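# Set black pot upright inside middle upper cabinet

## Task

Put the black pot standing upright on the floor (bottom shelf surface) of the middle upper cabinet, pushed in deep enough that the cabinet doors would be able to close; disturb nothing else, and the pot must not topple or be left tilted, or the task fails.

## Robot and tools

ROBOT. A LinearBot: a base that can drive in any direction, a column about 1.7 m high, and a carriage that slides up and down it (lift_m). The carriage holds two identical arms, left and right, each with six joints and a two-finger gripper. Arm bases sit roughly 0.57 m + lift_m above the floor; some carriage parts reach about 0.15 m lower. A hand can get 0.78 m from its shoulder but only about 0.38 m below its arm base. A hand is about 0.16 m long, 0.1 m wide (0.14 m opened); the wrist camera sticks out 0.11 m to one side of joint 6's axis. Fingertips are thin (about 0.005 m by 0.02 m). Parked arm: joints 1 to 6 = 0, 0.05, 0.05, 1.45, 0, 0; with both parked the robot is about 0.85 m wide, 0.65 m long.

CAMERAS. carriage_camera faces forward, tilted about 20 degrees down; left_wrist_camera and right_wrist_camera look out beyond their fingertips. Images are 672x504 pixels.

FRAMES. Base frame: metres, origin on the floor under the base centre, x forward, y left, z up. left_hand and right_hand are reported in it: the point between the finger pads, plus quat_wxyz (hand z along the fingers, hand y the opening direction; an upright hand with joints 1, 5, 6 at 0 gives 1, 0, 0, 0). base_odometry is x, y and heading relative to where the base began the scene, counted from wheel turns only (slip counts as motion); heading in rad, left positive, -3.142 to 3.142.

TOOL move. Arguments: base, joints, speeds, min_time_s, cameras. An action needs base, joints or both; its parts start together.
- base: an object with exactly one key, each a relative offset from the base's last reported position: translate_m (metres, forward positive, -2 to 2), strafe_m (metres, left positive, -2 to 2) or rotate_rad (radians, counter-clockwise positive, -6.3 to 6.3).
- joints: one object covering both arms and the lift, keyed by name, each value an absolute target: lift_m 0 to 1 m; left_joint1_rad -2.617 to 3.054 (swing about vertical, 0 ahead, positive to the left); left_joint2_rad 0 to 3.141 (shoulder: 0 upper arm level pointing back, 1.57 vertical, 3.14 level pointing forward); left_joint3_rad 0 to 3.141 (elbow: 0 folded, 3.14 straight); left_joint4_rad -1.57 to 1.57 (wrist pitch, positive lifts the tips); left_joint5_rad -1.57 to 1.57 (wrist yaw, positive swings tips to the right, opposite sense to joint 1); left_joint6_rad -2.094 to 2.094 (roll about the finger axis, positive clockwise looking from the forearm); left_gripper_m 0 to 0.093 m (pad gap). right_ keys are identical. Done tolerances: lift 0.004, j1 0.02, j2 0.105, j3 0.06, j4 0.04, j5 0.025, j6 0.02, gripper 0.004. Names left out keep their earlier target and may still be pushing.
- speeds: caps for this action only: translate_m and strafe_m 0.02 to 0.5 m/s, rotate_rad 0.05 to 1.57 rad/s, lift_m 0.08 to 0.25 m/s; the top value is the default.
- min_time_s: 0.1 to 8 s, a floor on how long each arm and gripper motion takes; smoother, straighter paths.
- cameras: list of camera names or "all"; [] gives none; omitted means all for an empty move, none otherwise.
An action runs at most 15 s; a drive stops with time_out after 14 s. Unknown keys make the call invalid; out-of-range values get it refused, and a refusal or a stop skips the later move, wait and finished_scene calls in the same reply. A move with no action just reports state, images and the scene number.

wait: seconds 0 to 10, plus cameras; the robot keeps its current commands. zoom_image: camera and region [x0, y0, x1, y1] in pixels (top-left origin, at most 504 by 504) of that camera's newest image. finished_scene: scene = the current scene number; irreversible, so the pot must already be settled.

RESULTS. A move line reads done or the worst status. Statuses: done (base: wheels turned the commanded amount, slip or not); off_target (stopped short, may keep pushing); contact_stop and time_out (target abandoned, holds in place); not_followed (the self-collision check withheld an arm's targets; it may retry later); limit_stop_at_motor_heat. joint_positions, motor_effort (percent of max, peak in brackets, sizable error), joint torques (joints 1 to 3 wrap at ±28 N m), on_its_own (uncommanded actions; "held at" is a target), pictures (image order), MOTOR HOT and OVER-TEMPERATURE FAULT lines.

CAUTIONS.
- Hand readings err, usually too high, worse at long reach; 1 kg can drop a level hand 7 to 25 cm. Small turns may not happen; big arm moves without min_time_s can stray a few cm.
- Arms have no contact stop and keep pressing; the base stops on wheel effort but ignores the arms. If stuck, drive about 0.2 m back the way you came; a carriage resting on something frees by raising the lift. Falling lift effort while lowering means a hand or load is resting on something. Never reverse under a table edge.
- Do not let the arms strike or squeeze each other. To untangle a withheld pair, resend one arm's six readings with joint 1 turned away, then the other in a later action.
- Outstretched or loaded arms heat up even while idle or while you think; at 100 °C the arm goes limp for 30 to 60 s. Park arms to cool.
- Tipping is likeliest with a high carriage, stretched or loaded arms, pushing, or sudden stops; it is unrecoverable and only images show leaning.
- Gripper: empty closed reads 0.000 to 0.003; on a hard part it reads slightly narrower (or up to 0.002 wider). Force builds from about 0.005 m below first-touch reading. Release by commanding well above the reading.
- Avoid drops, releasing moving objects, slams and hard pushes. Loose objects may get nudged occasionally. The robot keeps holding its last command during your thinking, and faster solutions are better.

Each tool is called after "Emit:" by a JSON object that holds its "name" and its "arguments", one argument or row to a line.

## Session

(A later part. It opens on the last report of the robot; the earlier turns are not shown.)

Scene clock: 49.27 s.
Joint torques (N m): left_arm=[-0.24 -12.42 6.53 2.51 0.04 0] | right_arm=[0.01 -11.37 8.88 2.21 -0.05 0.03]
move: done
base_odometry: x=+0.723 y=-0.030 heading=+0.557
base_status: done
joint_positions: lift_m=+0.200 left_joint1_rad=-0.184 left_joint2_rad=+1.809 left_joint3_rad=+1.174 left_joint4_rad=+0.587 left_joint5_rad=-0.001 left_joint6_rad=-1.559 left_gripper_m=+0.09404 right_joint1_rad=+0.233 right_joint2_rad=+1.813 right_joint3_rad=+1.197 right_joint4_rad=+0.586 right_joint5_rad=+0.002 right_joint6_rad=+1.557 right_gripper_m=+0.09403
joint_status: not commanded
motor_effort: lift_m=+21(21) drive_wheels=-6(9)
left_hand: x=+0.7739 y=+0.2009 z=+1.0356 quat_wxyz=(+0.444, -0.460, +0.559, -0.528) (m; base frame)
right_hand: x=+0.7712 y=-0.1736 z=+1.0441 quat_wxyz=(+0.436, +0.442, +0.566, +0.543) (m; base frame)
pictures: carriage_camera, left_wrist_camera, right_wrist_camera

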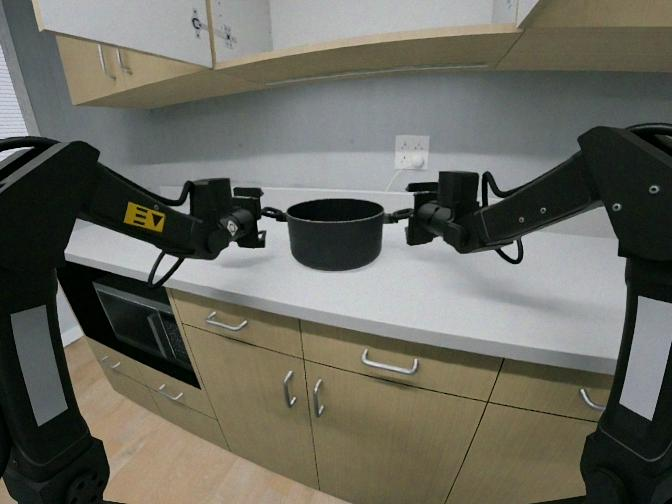

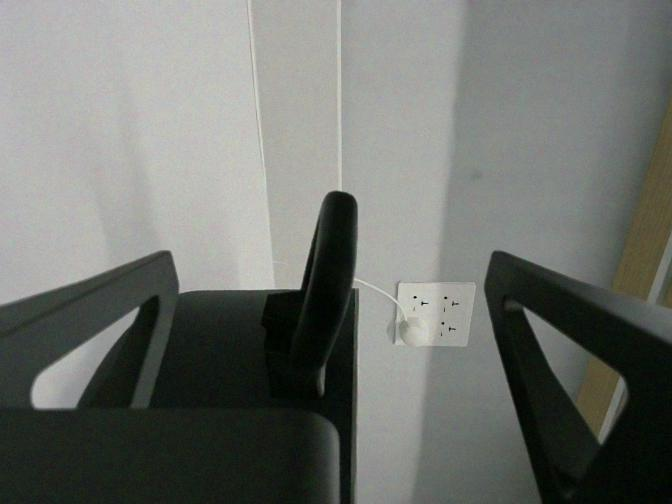

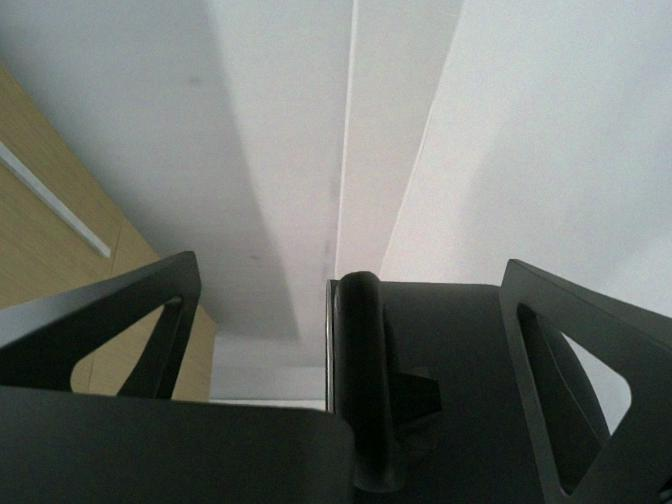

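Emit:
{"name": "move", "arguments": {
  "joints": {"left_joint1_rad":-0.2,"right_joint1_rad":0.26}
}}

Emit:
{"name": "move", "arguments": {
  "base": {"translate_m":0.035},
  "speeds": {"translate_m":0.06},
  "cameras": ["all"]
}}

Emit:
{"name": "zoom_image", "arguments": {
  "camera": "carriage_camera",
  "region": [200, 150, 460, 290]
}}

Scene clock: 51.43 s.
Joint torques (N m): left_arm=[-0.54 -12.45 6.52 2.5 0.03 -0.01] | right_arm=[0.09 -11.37 8.9 2.2 -0.03 0.06]
move: done
base_odometry: x=+0.723 y=-0.030 heading=+0.557
base_status: not commanded
joint_positions: lift_m=+0.200 left_joint1_rad=-0.195 left_joint2_rad=+1.809 left_joint3_rad=+1.174 left_joint4_rad=+0.587 left_joint5_rad=-0.001 left_joint6_rad=-1.559 left_gripper_m=+0.09404 right_joint1_rad=+0.259 right_joint2_rad=+1.813 right_joint3_rad=+1.197 right_joint4_rad=+0.586 right_joint5_rad=+0.002 right_joint6_rad=+1.557 right_gripper_m=+0.09403
joint_status: all done
motor_effort: lift_m=+21(21) drive_wheels=-6(6)
left_hand: x=+0.7728 y=+0.1950 z=+1.0356 quat_wxyz=(+0.441, -0.457, +0.562, -0.530) (m; base frame)
right_hand: x=+0.7677 y=-0.1596 z=+1.0441 quat_wxyz=(+0.429, +0.435, +0.571, +0.549) (m; base frame)

Scene clock: 52.53 s.
Joint torques (N m): left_arm=[-0.47 -12.34 6.42 2.52 0.04 -0.01] | right_arm=[-0.09 -11.4 8.88 2.21 -0.02 0.06]
move: done
base_odometry: x=+0.753 y=-0.012 heading=+0.558
base_status: done
joint_positions: lift_m=+0.200 left_joint1_rad=-0.196 left_joint2_rad=+1.809 left_joint3_rad=+1.174 left_joint4_rad=+0.587 left_joint5_rad=-0.001 left_joint6_rad=-1.559 left_gripper_m=+0.09404 right_joint1_rad=+0.259 right_joint2_rad=+1.813 right_joint3_rad=+1.197 right_joint4_rad=+0.587 right_joint5_rad=+0.002 right_joint6_rad=+1.557 right_gripper_m=+0.09403
joint_status: not commanded
motor_effort: lift_m=+21(21) drive_wheels=-6(9)
left_hand: x=+0.7727 y=+0.1946 z=+1.0356 quat_wxyz=(+0.441, -0.456, +0.562, -0.531) (m; base frame)
right_hand: x=+0.7676 y=-0.1596 z=+1.0442 quat_wxyz=(+0.429, +0.434, +0.571, +0.549) (m; base frame)
pictures: carriage_camera, left_wrist_camera, right_wrist_camera

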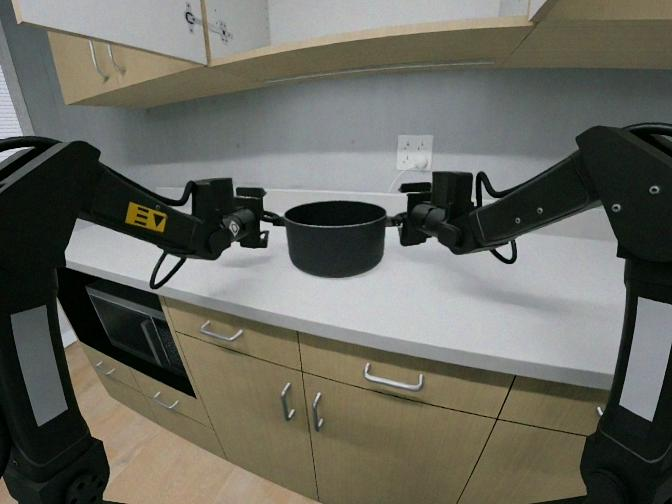

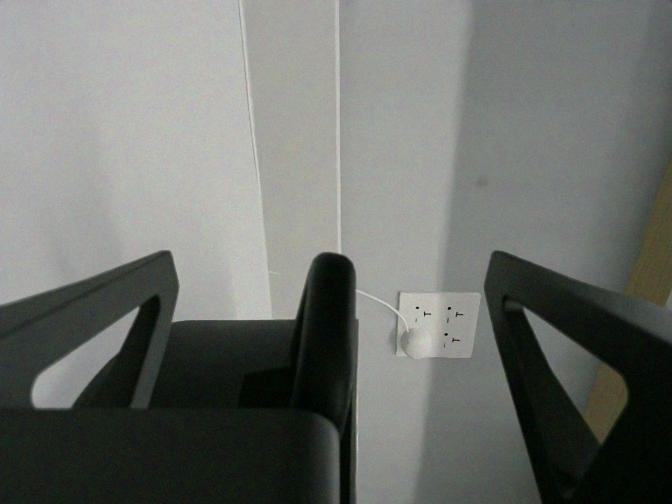

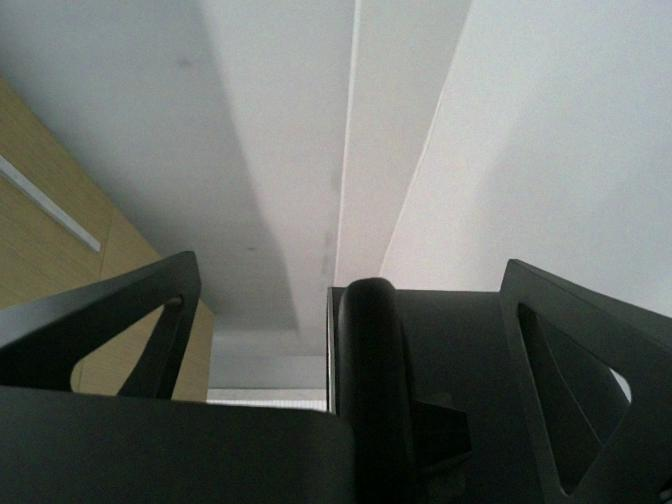

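Scaled by 1.938 from the camera's 672x504 image, which has a finer 960x720 frame.

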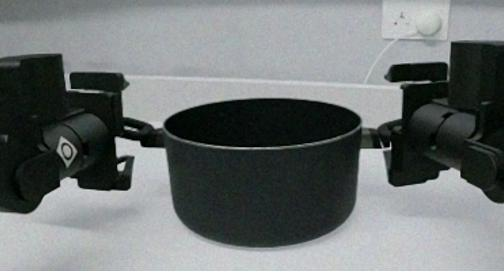

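Emit:
{"name": "move", "arguments": {
  "base": {"translate_m":0.015},
  "speeds": {"translate_m":0.05}
}}

Emit:
{"name": "move", "arguments": {
  "joints": {"left_gripper_m":0.03,"right_gripper_m":0.03},
  "min_time_s": 2,
  "cameras": ["all"]
}}

Emit:
{"name": "zoom_image", "arguments": {
  "camera": "carriage_camera",
  "region": [200, 150, 460, 290]
}}

Scene clock: 53.87 s.
Joint torques (N m): left_arm=[-0.49 -12.38 6.56 2.51 0.04 -0.01] | right_arm=[-0.02 -11.48 8.9 2.2 -0.04 0.05]
move: done
base_odometry: x=+0.766 y=-0.004 heading=+0.558
base_status: done
joint_positions: lift_m=+0.200 left_joint1_rad=-0.196 left_joint2_rad=+1.809 left_joint3_rad=+1.174 left_joint4_rad=+0.587 left_joint5_rad=-0.001 left_joint6_rad=-1.559 left_gripper_m=+0.09404 right_joint1_rad=+0.260 right_joint2_rad=+1.813 right_joint3_rad=+1.197 right_joint4_rad=+0.587 right_joint5_rad=+0.002 right_joint6_rad=+1.557 right_gripper_m=+0.09403
joint_status: not commanded
motor_effort: lift_m=+21(21) drive_wheels=-4(8)
left_hand: x=+0.7727 y=+0.1946 z=+1.0356 quat_wxyz=(+0.441, -0.456, +0.562, -0.531) (m; base frame)
right_hand: x=+0.7675 y=-0.1589 z=+1.0442 quat_wxyz=(+0.429, +0.434, +0.571, +0.549) (m; base frame)

Scene clock: 56.17 s.
Joint torques (N m): left_arm=[-0.53 -12.51 6.49 2.53 0.02 -0.01] | right_arm=[-0.09 -11.59 8.9 2.79 -0.06 0.2]
move: done
base_odometry: x=+0.766 y=-0.004 heading=+0.558
base_status: not commanded
joint_positions: lift_m=+0.200 left_joint1_rad=-0.196 left_joint2_rad=+1.809 left_joint3_rad=+1.174 left_joint4_rad=+0.587 left_joint5_rad=-0.001 left_joint6_rad=-1.559 left_gripper_m=+0.03012 right_joint1_rad=+0.260 right_joint2_rad=+1.814 right_joint3_rad=+1.197 right_joint4_rad=+0.532 right_joint5_rad=+0.002 right_joint6_rad=+1.545 right_gripper_m=+0.03040
joint_status: all done
motor_effort: lift_m=+21(21) drive_wheels=-5(6)
left_hand: x=+0.7727 y=+0.1946 z=+1.0356 quat_wxyz=(+0.441, -0.456, +0.562, -0.531) (m; base frame)
right_hand: x=+0.7669 y=-0.1591 z=+1.0299 quat_wxyz=(+0.419, +0.442, +0.590, +0.530) (m; base frame)
pictures: carriage_camera, left_wrist_camera, right_wrist_camera

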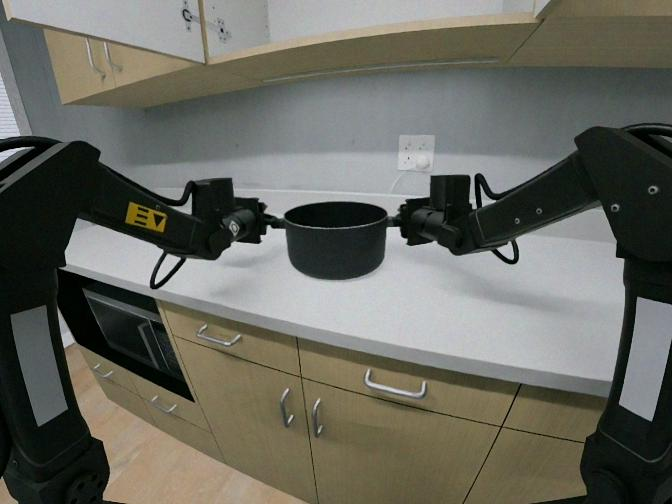

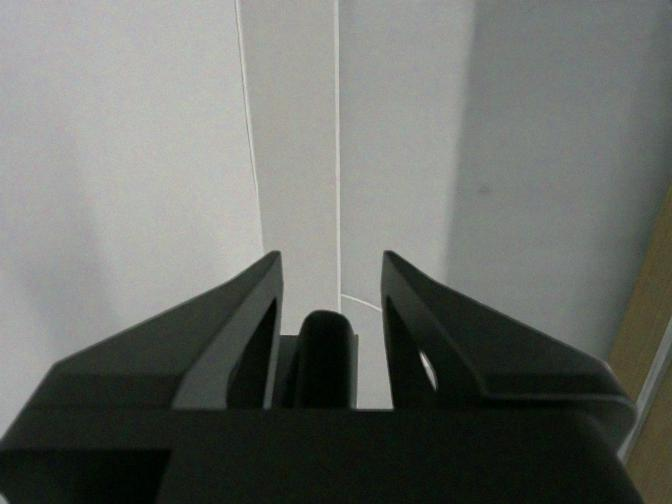

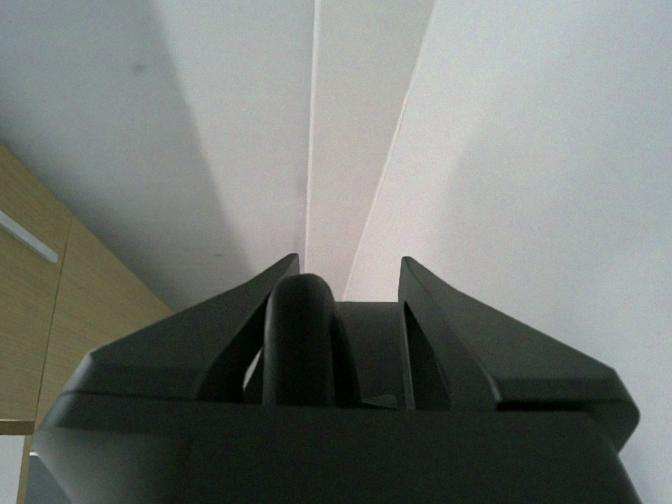

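Scaled by 1.938 from the camera's 672x504 image, which has a finer 960x720 frame.

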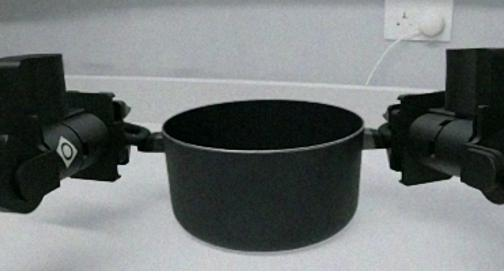

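Emit:
{"name": "move", "arguments": {
  "joints": {"left_gripper_m":0.018,"right_gripper_m":0.02,"right_joint4_rad":0.53},
  "min_time_s": 2,
  "cameras": ["all"]
}}

Emit:
{"name": "move", "arguments": {
  "joints": {"left_gripper_m":0.006,"right_gripper_m":0.008},
  "min_time_s": 2,
  "cameras": ["all"]
}}

Scene clock: 60.20 s.
Joint torques (N m): left_arm=[-0.49 -12.49 6.43 2.64 0.05 -0.02] | right_arm=[-0.13 -11.56 8.84 2.12 -0.05 0.87]
move: off_target
base_odometry: x=+0.766 y=-0.004 heading=+0.558
base_status: not commanded
joint_positions: lift_m=+0.200 left_joint1_rad=-0.196 left_joint2_rad=+1.809 left_joint3_rad=+1.174 left_joint4_rad=+0.577 left_joint5_rad=-0.001 left_joint6_rad=-1.559 left_gripper_m=+0.01813 right_joint1_rad=+0.260 right_joint2_rad=+1.814 right_joint3_rad=+1.197 right_joint4_rad=+0.526 right_joint5_rad=+0.002 right_joint6_rad=+1.485 right_gripper_m=+0.02669
joint_status: right_gripper_m off_target (ended at +0.02670, target +0.02000); the others done
motor_effort: lift_m=+21(21) drive_wheels=-6(6)
left_hand: x=+0.7726 y=+0.1946 z=+1.0332 quat_wxyz=(+0.439, -0.458, +0.564, -0.528) (m; base frame)
right_hand: x=+0.7668 y=-0.1592 z=+1.0285 quat_wxyz=(+0.434, +0.425, +0.604, +0.516) (m; base frame)
pictures: carriage_camera, left_wrist_camera, right_wrist_camera

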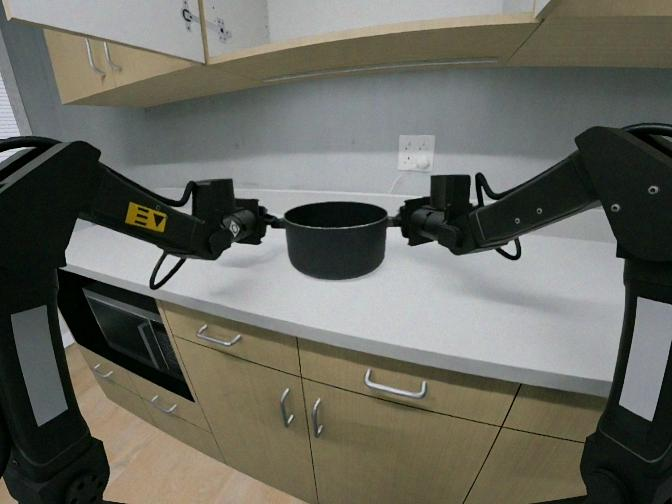

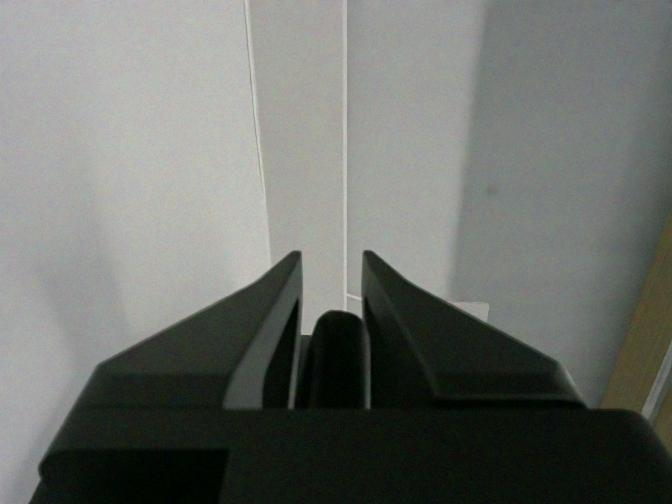

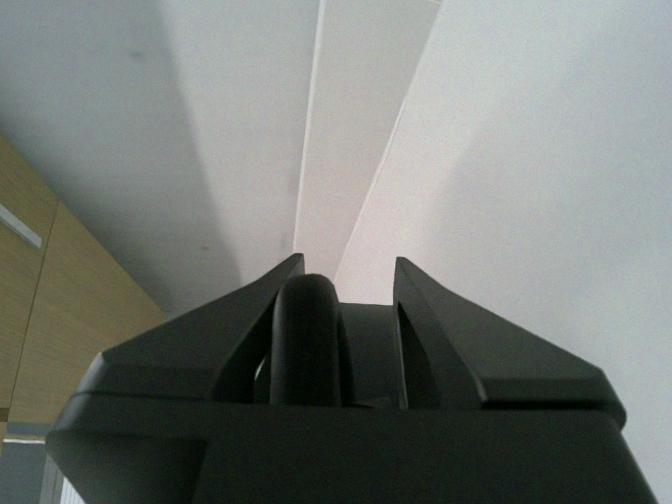

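Scene clock: 62.50 s.
Joint torques (N m): left_arm=[-0.51 -12.41 6.48 2.46 0.03 -0.29] | right_arm=[-0.1 -11.49 8.95 2.18 0 0.89]
move: off_target
base_odometry: x=+0.766 y=-0.004 heading=+0.558
base_status: not commanded
joint_positions: lift_m=+0.200 left_joint1_rad=-0.196 left_joint2_rad=+1.809 left_joint3_rad=+1.174 left_joint4_rad=+0.593 left_joint5_rad=-0.001 left_joint6_rad=-1.534 left_gripper_m=+0.01103 right_joint1_rad=+0.260 right_joint2_rad=+1.814 right_joint3_rad=+1.197 right_joint4_rad=+0.521 right_joint5_rad=+0.001 right_joint6_rad=+1.481 right_gripper_m=+0.02555
joint_status: left_gripper_m off_target (ended at +0.01105, target +0.00600); right_gripper_m off_target (ended at +0.02555, target +0.00800)
motor_effort: lift_m=+21(21) drive_wheels=-5(6)
left_hand: x=+0.7728 y=+0.1946 z=+1.0369 quat_wxyz=(+0.449, -0.448, +0.566, -0.526) (m; base frame)
right_hand: x=+0.7667 y=-0.1589 z=+1.0272 quat_wxyz=(+0.433, +0.425, +0.607, +0.514) (m; base frame)
pictures: carriage_camera, left_wrist_camera, right_wrist_camera

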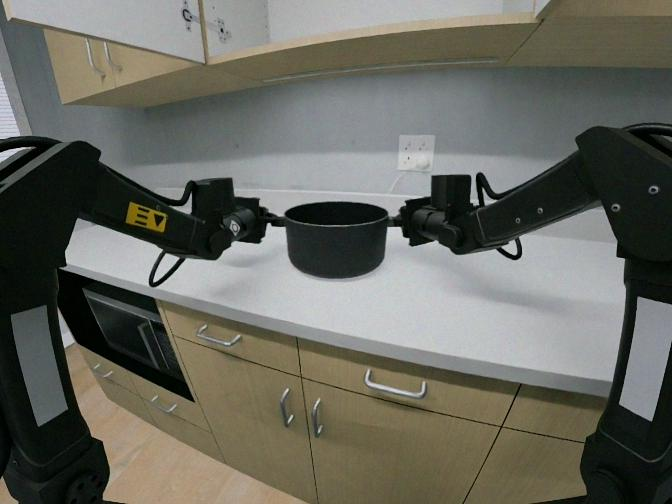

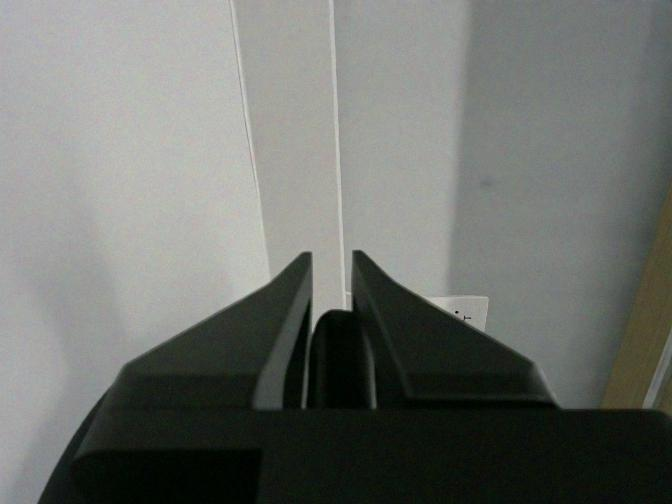

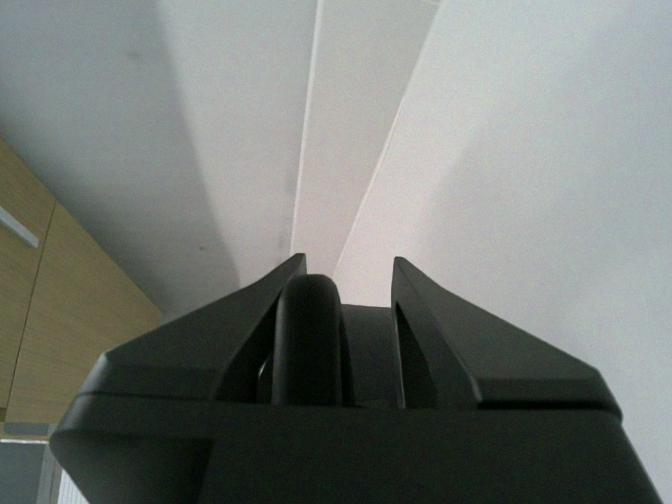

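Emit:
{"name": "move", "arguments": {
  "joints": {"lift_m":0.27},
  "speeds": {"lift_m":0.08},
  "cameras": ["all"]
}}

Emit:
{"name": "zoom_image", "arguments": {
  "camera": "carriage_camera",
  "region": [200, 150, 460, 290]
}}

Scene clock: 64.30 s.
Joint torques (N m): left_arm=[-0.47 -14.58 8.58 3.94 0 -0.2] | right_arm=[-0.08 -14.69 8.81 3.73 0.07 0.99]
move: done
base_odometry: x=+0.766 y=-0.004 heading=+0.558
base_status: not commanded
joint_positions: lift_m=+0.270 left_joint1_rad=-0.196 left_joint2_rad=+1.829 left_joint3_rad=+1.150 left_joint4_rad=+0.459 left_joint5_rad=+0.001 left_joint6_rad=-1.543 left_gripper_m=+0.01049 right_joint1_rad=+0.260 right_joint2_rad=+1.843 right_joint3_rad=+1.197 right_joint4_rad=+0.377 right_joint5_rad=-0.004 right_joint6_rad=+1.477 right_gripper_m=+0.02336
joint_status: all done
motor_effort: lift_m=+25(28) drive_wheels=-4(6)
left_hand: x=+0.7678 y=+0.1952 z=+1.0517 quat_wxyz=(+0.403, -0.487, +0.610, -0.478) (m; base frame)
right_hand: x=+0.7635 y=-0.1591 z=+1.0464 quat_wxyz=(+0.390, +0.454, +0.653, +0.463) (m; base frame)
pictures: carriage_camera, left_wrist_camera, right_wrist_camera

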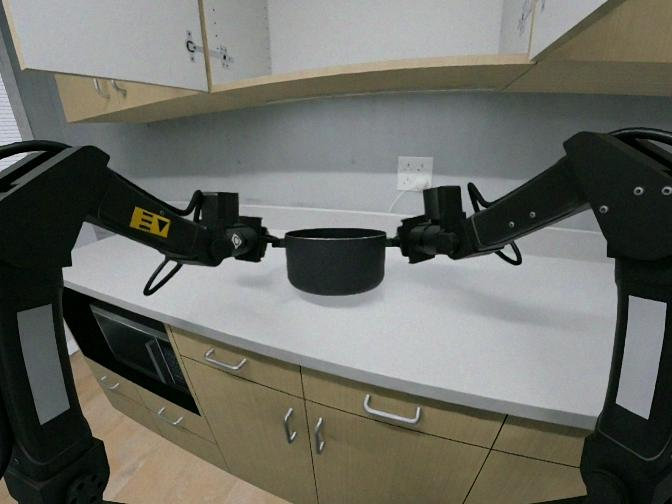

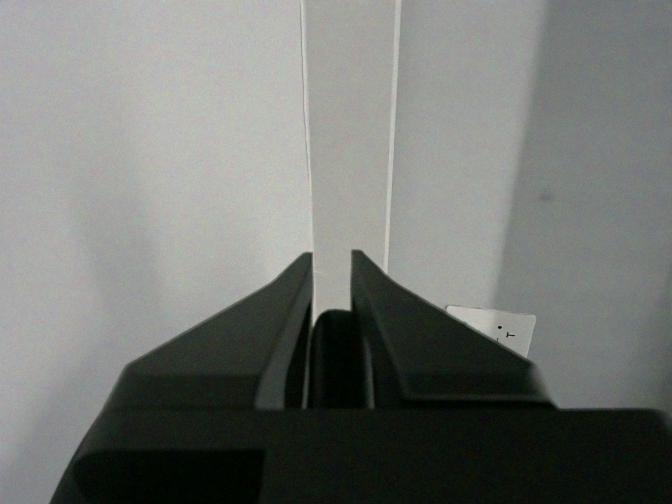

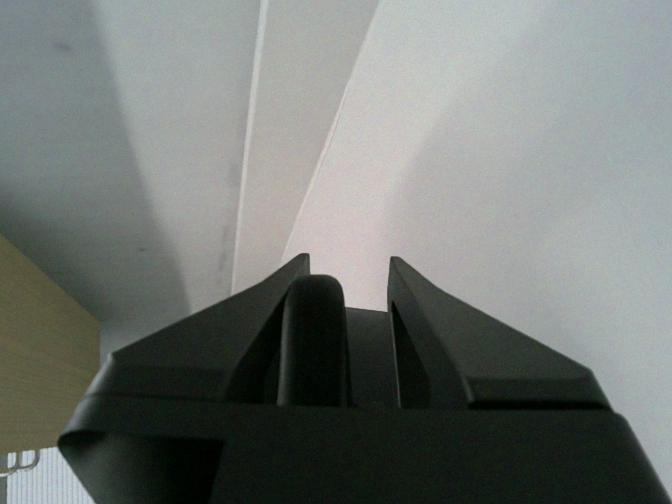

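Scaled by 1.938 from the camera's 672x504 image, which has a finer 960x720 frame.

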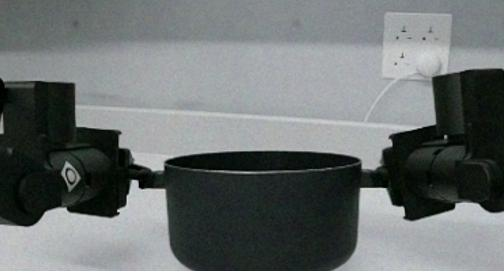

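Emit:
{"name": "move", "arguments": {
  "joints": {"lift_m":0.33,"left_joint4_rad":0.75,"right_joint4_rad":0.72},
  "speeds": {"lift_m":0.08},
  "cameras": ["carriage_camera"]
}}

Emit:
{"name": "zoom_image", "arguments": {
  "camera": "carriage_camera",
  "region": [200, 190, 460, 330]
}}

Scene clock: 71.77 s.
Joint torques (N m): left_arm=[-0.47 -15.06 8.85 4.07 0.03 -0.25] | right_arm=[-0.14 -15.3 9.07 4.22 0.06 1.31]
move: off_target
base_odometry: x=+0.766 y=-0.004 heading=+0.558
base_status: not commanded
joint_positions: lift_m=+0.330 left_joint1_rad=-0.196 left_joint2_rad=+1.834 left_joint3_rad=+1.147 left_joint4_rad=+0.599 left_joint5_rad=+0.000 left_joint6_rad=-1.537 left_gripper_m=+0.01048 right_joint1_rad=+0.260 right_joint2_rad=+1.849 right_joint3_rad=+1.193 right_joint4_rad=+0.523 right_joint5_rad=-0.004 right_joint6_rad=+1.443 right_gripper_m=+0.02313
joint_status: left_joint4_rad off_target (ended at +0.599, target +0.750); right_joint4_rad off_target (ended at +0.523, target +0.720); the others done
motor_effort: lift_m=+25(29) drive_wheels=+0(6)
left_hand: x=+0.7731 y=+0.1944 z=+1.1420 quat_wxyz=(+0.438, -0.458, +0.578, -0.515) (m; base frame)
right_hand: x=+0.7704 y=-0.1571 z=+1.1373 quat_wxyz=(+0.433, +0.418, +0.625, +0.497) (m; base frame)
pictures: carriage_camera

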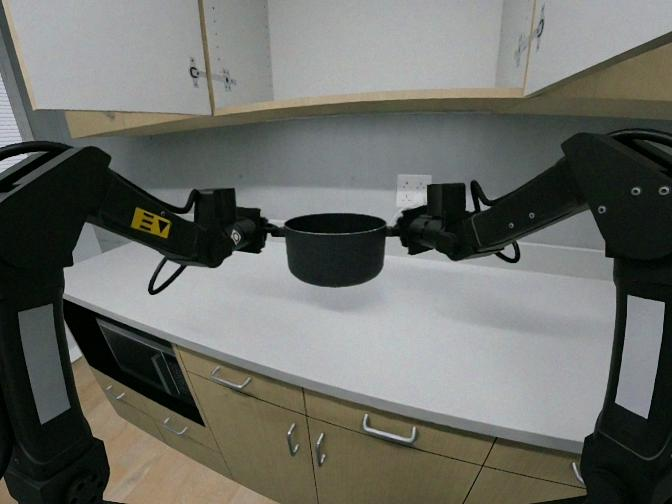

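Scaled by 1.938 from the camera's 672x504 image, which has a finer 960x720 frame.

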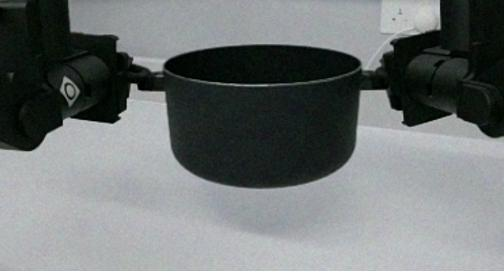

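Emit:
{"name": "move", "arguments": {
  "base": {"translate_m":-0.45},
  "speeds": {"translate_m":0.15},
  "cameras": ["carriage_camera"]
}}

Emit:
{"name": "move", "arguments": {
  "base": {"rotate_rad":-0.305},
  "joints": {"lift_m":0.8},
  "speeds": {"rotate_rad":0.2,"lift_m":0.12},
  "cameras": ["all"]
}}

Scene clock: 76.93 s.
Joint torques (N m): left_arm=[-0.53 -15.04 8.85 4.06 0.03 -0.28] | right_arm=[-0.05 -15.32 9.05 4.22 0.04 1.32]
move: done
base_odometry: x=+0.384 y=-0.242 heading=+0.558
base_status: done
joint_positions: lift_m=+0.330 left_joint1_rad=-0.196 left_joint2_rad=+1.834 left_joint3_rad=+1.147 left_joint4_rad=+0.599 left_joint5_rad=-0.001 left_joint6_rad=-1.536 left_gripper_m=+0.01048 right_joint1_rad=+0.260 right_joint2_rad=+1.849 right_joint3_rad=+1.193 right_joint4_rad=+0.523 right_joint5_rad=-0.004 right_joint6_rad=+1.443 right_gripper_m=+0.02313
joint_status: not commanded
motor_effort: lift_m=+25(25) drive_wheels=-3(12)
left_hand: x=+0.7731 y=+0.1945 z=+1.1420 quat_wxyz=(+0.438, -0.458, +0.578, -0.514) (m; base frame)
right_hand: x=+0.7704 y=-0.1571 z=+1.1372 quat_wxyz=(+0.433, +0.418, +0.625, +0.497) (m; base frame)
pictures: carriage_camera

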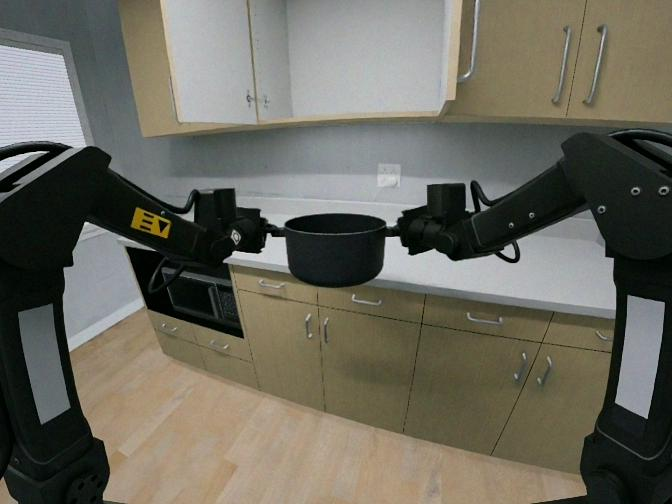

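Scene clock: 81.27 s.
Joint torques (N m): left_arm=[-0.05 -23.61 13.24 7.69 -0.37 -0.06] | right_arm=[0.02 -24.38 12.82 6.98 0.22 1.11]
move: done
base_odometry: x=+0.384 y=-0.242 heading=+0.253
base_status: done
joint_positions: lift_m=+0.799 left_joint1_rad=-0.200 left_joint2_rad=+1.916 left_joint3_rad=+1.094 left_joint4_rad=+0.252 left_joint5_rad=+0.040 left_joint6_rad=-1.555 left_gripper_m=+0.01034 right_joint1_rad=+0.260 right_joint2_rad=+1.936 right_joint3_rad=+1.137 right_joint4_rad=+0.249 right_joint5_rad=-0.018 right_joint6_rad=+1.464 right_gripper_m=+0.01972
joint_status: all done
motor_effort: lift_m=+29(31) drive_wheels=-7(10)
left_hand: x=+0.7378 y=+0.1920 z=+1.4639 quat_wxyz=(+0.293, -0.542, +0.690, -0.380) (m; base frame)
right_hand: x=+0.7417 y=-0.1623 z=+1.4712 quat_wxyz=(+0.312, +0.490, +0.722, +0.376) (m; base frame)
pictures: carriage_camera, left_wrist_camera, right_wrist_camera

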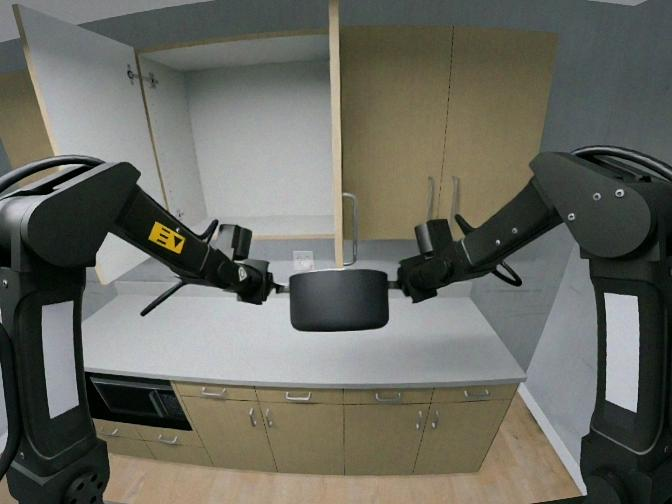

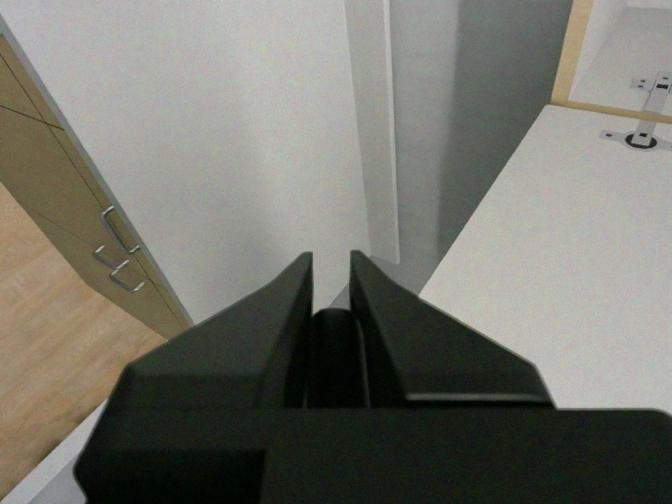

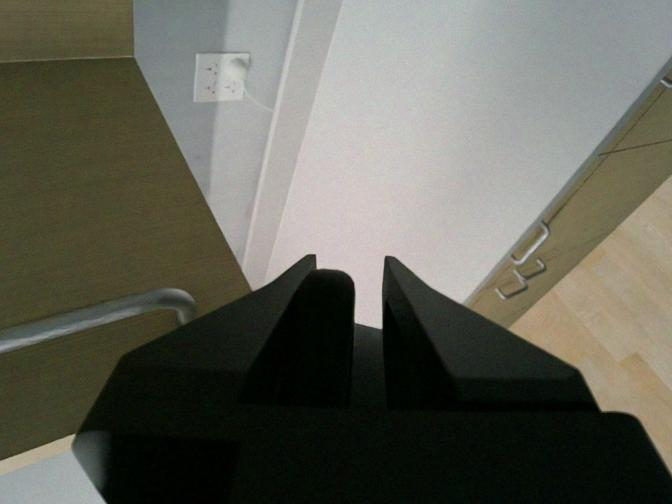

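Emit:
{"name": "move", "arguments": {
  "joints": {"lift_m":0.6},
  "speeds": {"lift_m":0.12},
  "cameras": ["carriage_camera"]
}}

Emit:
{"name": "zoom_image", "arguments": {
  "camera": "carriage_camera",
  "region": [200, 190, 460, 330]
}}

Scene clock: 84.20 s.
Joint torques (N m): left_arm=[-0.02 -19.96 11.93 4.6 -0.06 -0.18] | right_arm=[-0.13 -20.34 12.6 3.83 -0.21 2.03]
move: done
base_odometry: x=+0.384 y=-0.242 heading=+0.253
base_status: not commanded
joint_positions: lift_m=+0.600 left_joint1_rad=-0.200 left_joint2_rad=+1.880 left_joint3_rad=+1.112 left_joint4_rad=+0.552 left_joint5_rad=+0.010 left_joint6_rad=-1.544 left_gripper_m=+0.01022 right_joint1_rad=+0.260 right_joint2_rad=+1.897 right_joint3_rad=+1.144 right_joint4_rad=+0.557 right_joint5_rad=+0.019 right_joint6_rad=+1.380 right_gripper_m=+0.01972
joint_status: all done
on_its_own: left_joint4_rad moved +0.299 toward your old target +0.750; right_joint4_rad moved +0.308 toward your old target +0.720
motor_effort: lift_m=+23(24) drive_wheels=-8(8)
left_hand: x=+0.7695 y=+0.1907 z=+1.3590 quat_wxyz=(+0.400, -0.483, +0.612, -0.482) (m; base frame)
right_hand: x=+0.7701 y=-0.1612 z=+1.3659 quat_wxyz=(+0.438, +0.416, +0.652, +0.459) (m; base frame)
pictures: carriage_camera

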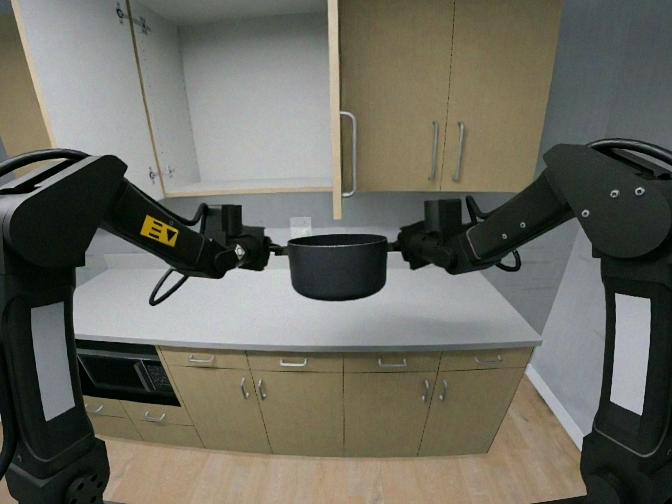

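Scaled by 1.938 from the camera's 672x504 image, which has a finer 960x720 frame.

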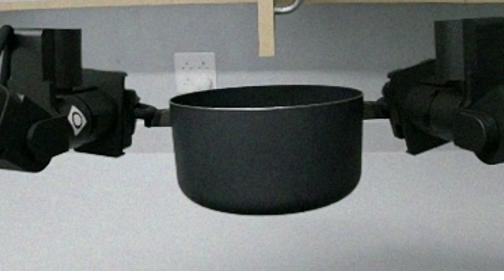

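Emit:
{"name": "move", "arguments": {
  "base": {"translate_m":-0.3},
  "joints": {"left_joint4_rad":0.85,"right_joint4_rad":0.85},
  "speeds": {"translate_m":0.2}
}}

Emit:
{"name": "move", "arguments": {
  "base": {"strafe_m":0.4},
  "joints": {"lift_m":0.87},
  "speeds": {"strafe_m":0.15,"lift_m":0.12},
  "cameras": ["all"]
}}

Emit:
{"name": "zoom_image", "arguments": {
  "camera": "carriage_camera",
  "region": [200, 150, 460, 330]
}}

Scene clock: 88.30 s.
Joint torques (N m): left_arm=[0.01 -19.93 12 4.61 -0.04 -0.27] | right_arm=[-0.06 -20.37 12.6 4.11 -0.25 2.33]
move: off_target
base_odometry: x=+0.093 y=-0.317 heading=+0.252
base_status: done
joint_positions: lift_m=+0.600 left_joint1_rad=-0.200 left_joint2_rad=+1.880 left_joint3_rad=+1.112 left_joint4_rad=+0.652 left_joint5_rad=+0.005 left_joint6_rad=-1.535 left_gripper_m=+0.01022 right_joint1_rad=+0.260 right_joint2_rad=+1.897 right_joint3_rad=+1.144 right_joint4_rad=+0.662 right_joint5_rad=+0.020 right_joint6_rad=+1.355 right_gripper_m=+0.01972
joint_status: left_joint4_rad off_target (ended at +0.652, target +0.850); right_joint4_rad off_target (ended at +0.662, target +0.850)
motor_effort: lift_m=+23(23) drive_wheels=-6(11)
left_hand: x=+0.7737 y=+0.1908 z=+1.3836 quat_wxyz=(+0.428, -0.461, +0.588, -0.508) (m; base frame)
right_hand: x=+0.7738 y=-0.1606 z=+1.3915 quat_wxyz=(+0.471, +0.390, +0.627, +0.482) (m; base frame)

Scene clock: 91.87 s.
Joint torques (N m): left_arm=[-0.23 -19.04 11.59 4.53 0.01 -0.29] | right_arm=[0.06 -20.12 12.51 3.94 -0.24 2.31]
move: done
base_odometry: x=-0.007 y=+0.070 heading=+0.253
base_status: done
joint_positions: lift_m=+0.870 left_joint1_rad=-0.198 left_joint2_rad=+1.871 left_joint3_rad=+1.117 left_joint4_rad=+0.659 left_joint5_rad=+0.000 left_joint6_rad=-1.534 left_gripper_m=+0.01022 right_joint1_rad=+0.258 right_joint2_rad=+1.894 right_joint3_rad=+1.146 right_joint4_rad=+0.677 right_joint5_rad=+0.024 right_joint6_rad=+1.354 right_gripper_m=+0.01972
joint_status: all done
motor_effort: lift_m=+25(30) drive_wheels=-4(9)
left_hand: x=+0.7742 y=+0.1927 z=+1.6617 quat_wxyz=(+0.436, -0.458, +0.581, -0.512) (m; base frame)
right_hand: x=+0.7743 y=-0.1619 z=+1.6674 quat_wxyz=(+0.478, +0.388, +0.620, +0.486) (m; base frame)
pictures: carriage_camera, left_wrist_camera, right_wrist_camera

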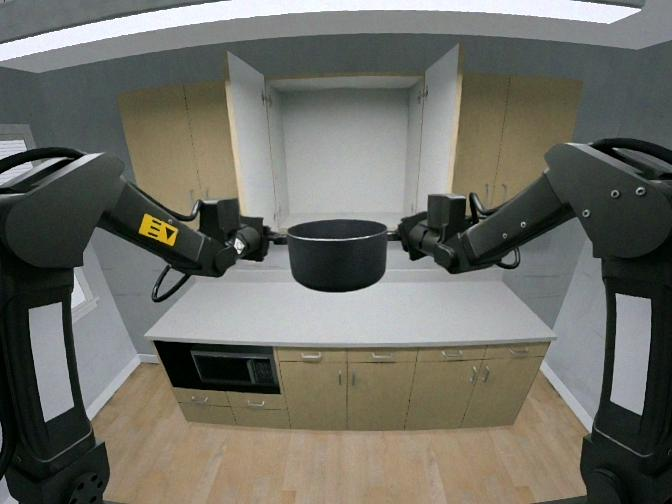

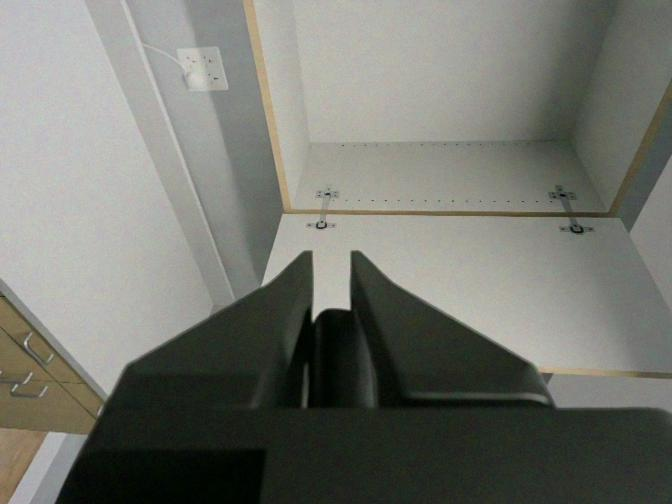

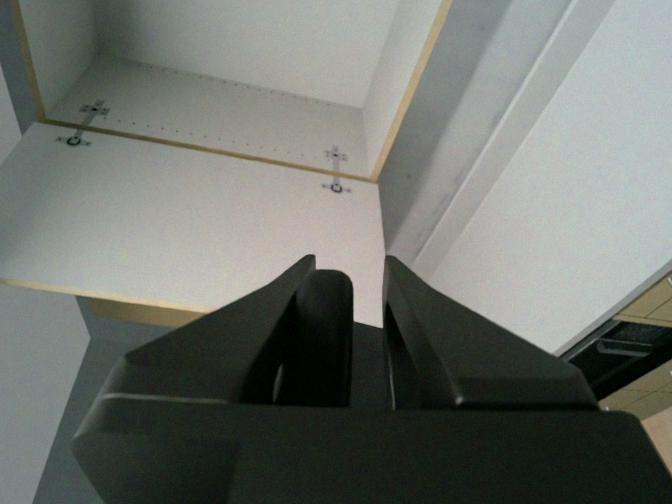

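Scaled by 1.938 from the camera's 672x504 image, which has a finer 960x720 frame.

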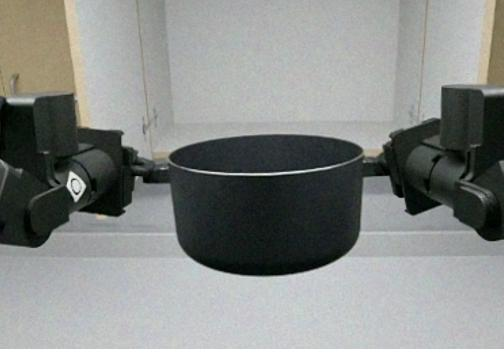

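Emit:
{"name": "move", "arguments": {
  "base": {"strafe_m":-0.045},
  "speeds": {"strafe_m":0.1}
}}

Emit:
{"name": "move", "arguments": {
  "base": {"translate_m":0.5},
  "speeds": {"translate_m":0.15},
  "cameras": ["all"]
}}

Emit:
{"name": "zoom_image", "arguments": {
  "camera": "carriage_camera",
  "region": [150, 150, 520, 330]
}}

Scene clock: 94.73 s.
Joint torques (N m): left_arm=[0.05 -19.07 11.55 4.53 0.07 -0.31] | right_arm=[0.16 -20.08 12.55 3.94 -0.24 2.32]
move: done
base_odometry: x=+0.004 y=+0.027 heading=+0.253
base_status: done
joint_positions: lift_m=+0.870 left_joint1_rad=-0.201 left_joint2_rad=+1.871 left_joint3_rad=+1.117 left_joint4_rad=+0.659 left_joint5_rad=-0.003 left_joint6_rad=-1.533 left_gripper_m=+0.01022 right_joint1_rad=+0.256 right_joint2_rad=+1.894 right_joint3_rad=+1.146 right_joint4_rad=+0.677 right_joint5_rad=+0.021 right_joint6_rad=+1.354 right_gripper_m=+0.01972
joint_status: not commanded
motor_effort: lift_m=+25(25) drive_wheels=-1(10)
left_hand: x=+0.7739 y=+0.1915 z=+1.6617 quat_wxyz=(+0.436, -0.458, +0.581, -0.512) (m; base frame)
right_hand: x=+0.7745 y=-0.1626 z=+1.6674 quat_wxyz=(+0.478, +0.388, +0.621, +0.486) (m; base frame)

Scene clock: 98.97 s.
Joint torques (N m): left_arm=[0.12 -19.07 11.55 4.53 0.07 -0.3] | right_arm=[0.21 -20.1 12.38 3.95 -0.24 2.34]
move: done
base_odometry: x=+0.488 y=+0.152 heading=+0.253
base_status: done
joint_positions: lift_m=+0.870 left_joint1_rad=-0.201 left_joint2_rad=+1.871 left_joint3_rad=+1.117 left_joint4_rad=+0.659 left_joint5_rad=-0.003 left_joint6_rad=-1.533 left_gripper_m=+0.01022 right_joint1_rad=+0.256 right_joint2_rad=+1.894 right_joint3_rad=+1.146 right_joint4_rad=+0.677 right_joint5_rad=+0.021 right_joint6_rad=+1.354 right_gripper_m=+0.01972
joint_status: not commanded
motor_effort: lift_m=+25(25) drive_wheels=-5(10)
left_hand: x=+0.7739 y=+0.1915 z=+1.6617 quat_wxyz=(+0.436, -0.458, +0.581, -0.512) (m; base frame)
right_hand: x=+0.7745 y=-0.1626 z=+1.6674 quat_wxyz=(+0.478, +0.388, +0.621, +0.486) (m; base frame)
pictures: carriage_camera, left_wrist_camera, right_wrist_camera

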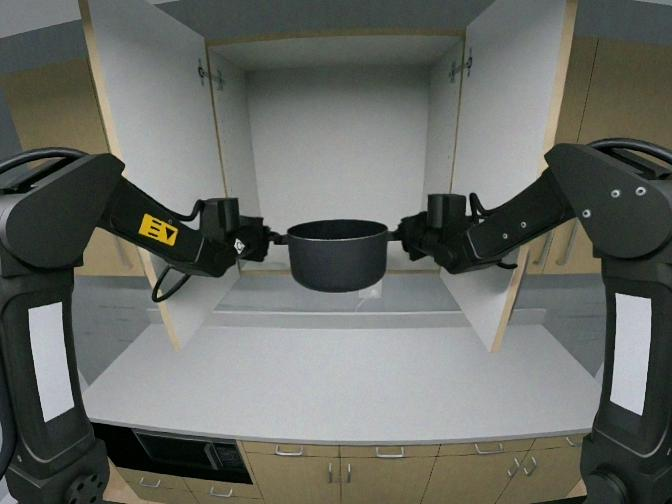

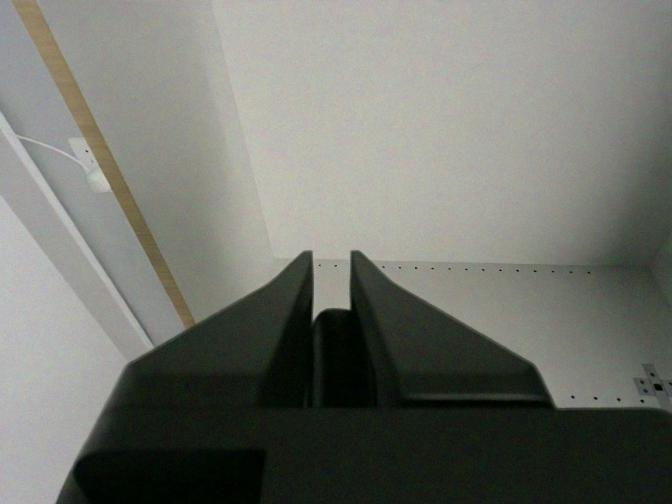

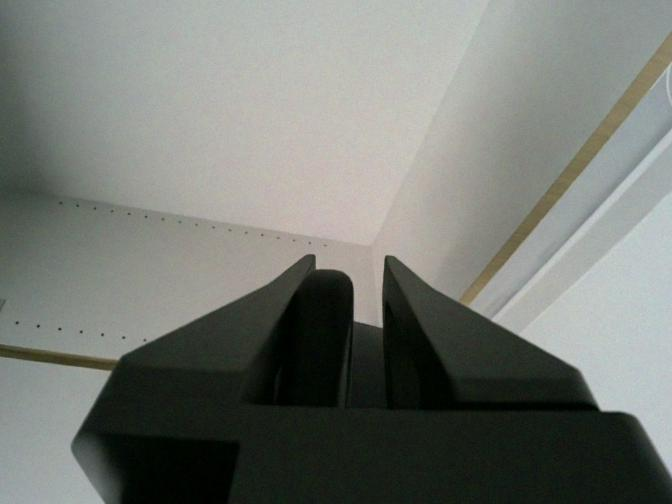

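Scaled by 1.362 from the camera's 672x504 image, which has a finer 960x720 frame.

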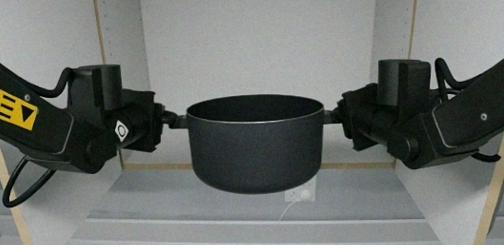

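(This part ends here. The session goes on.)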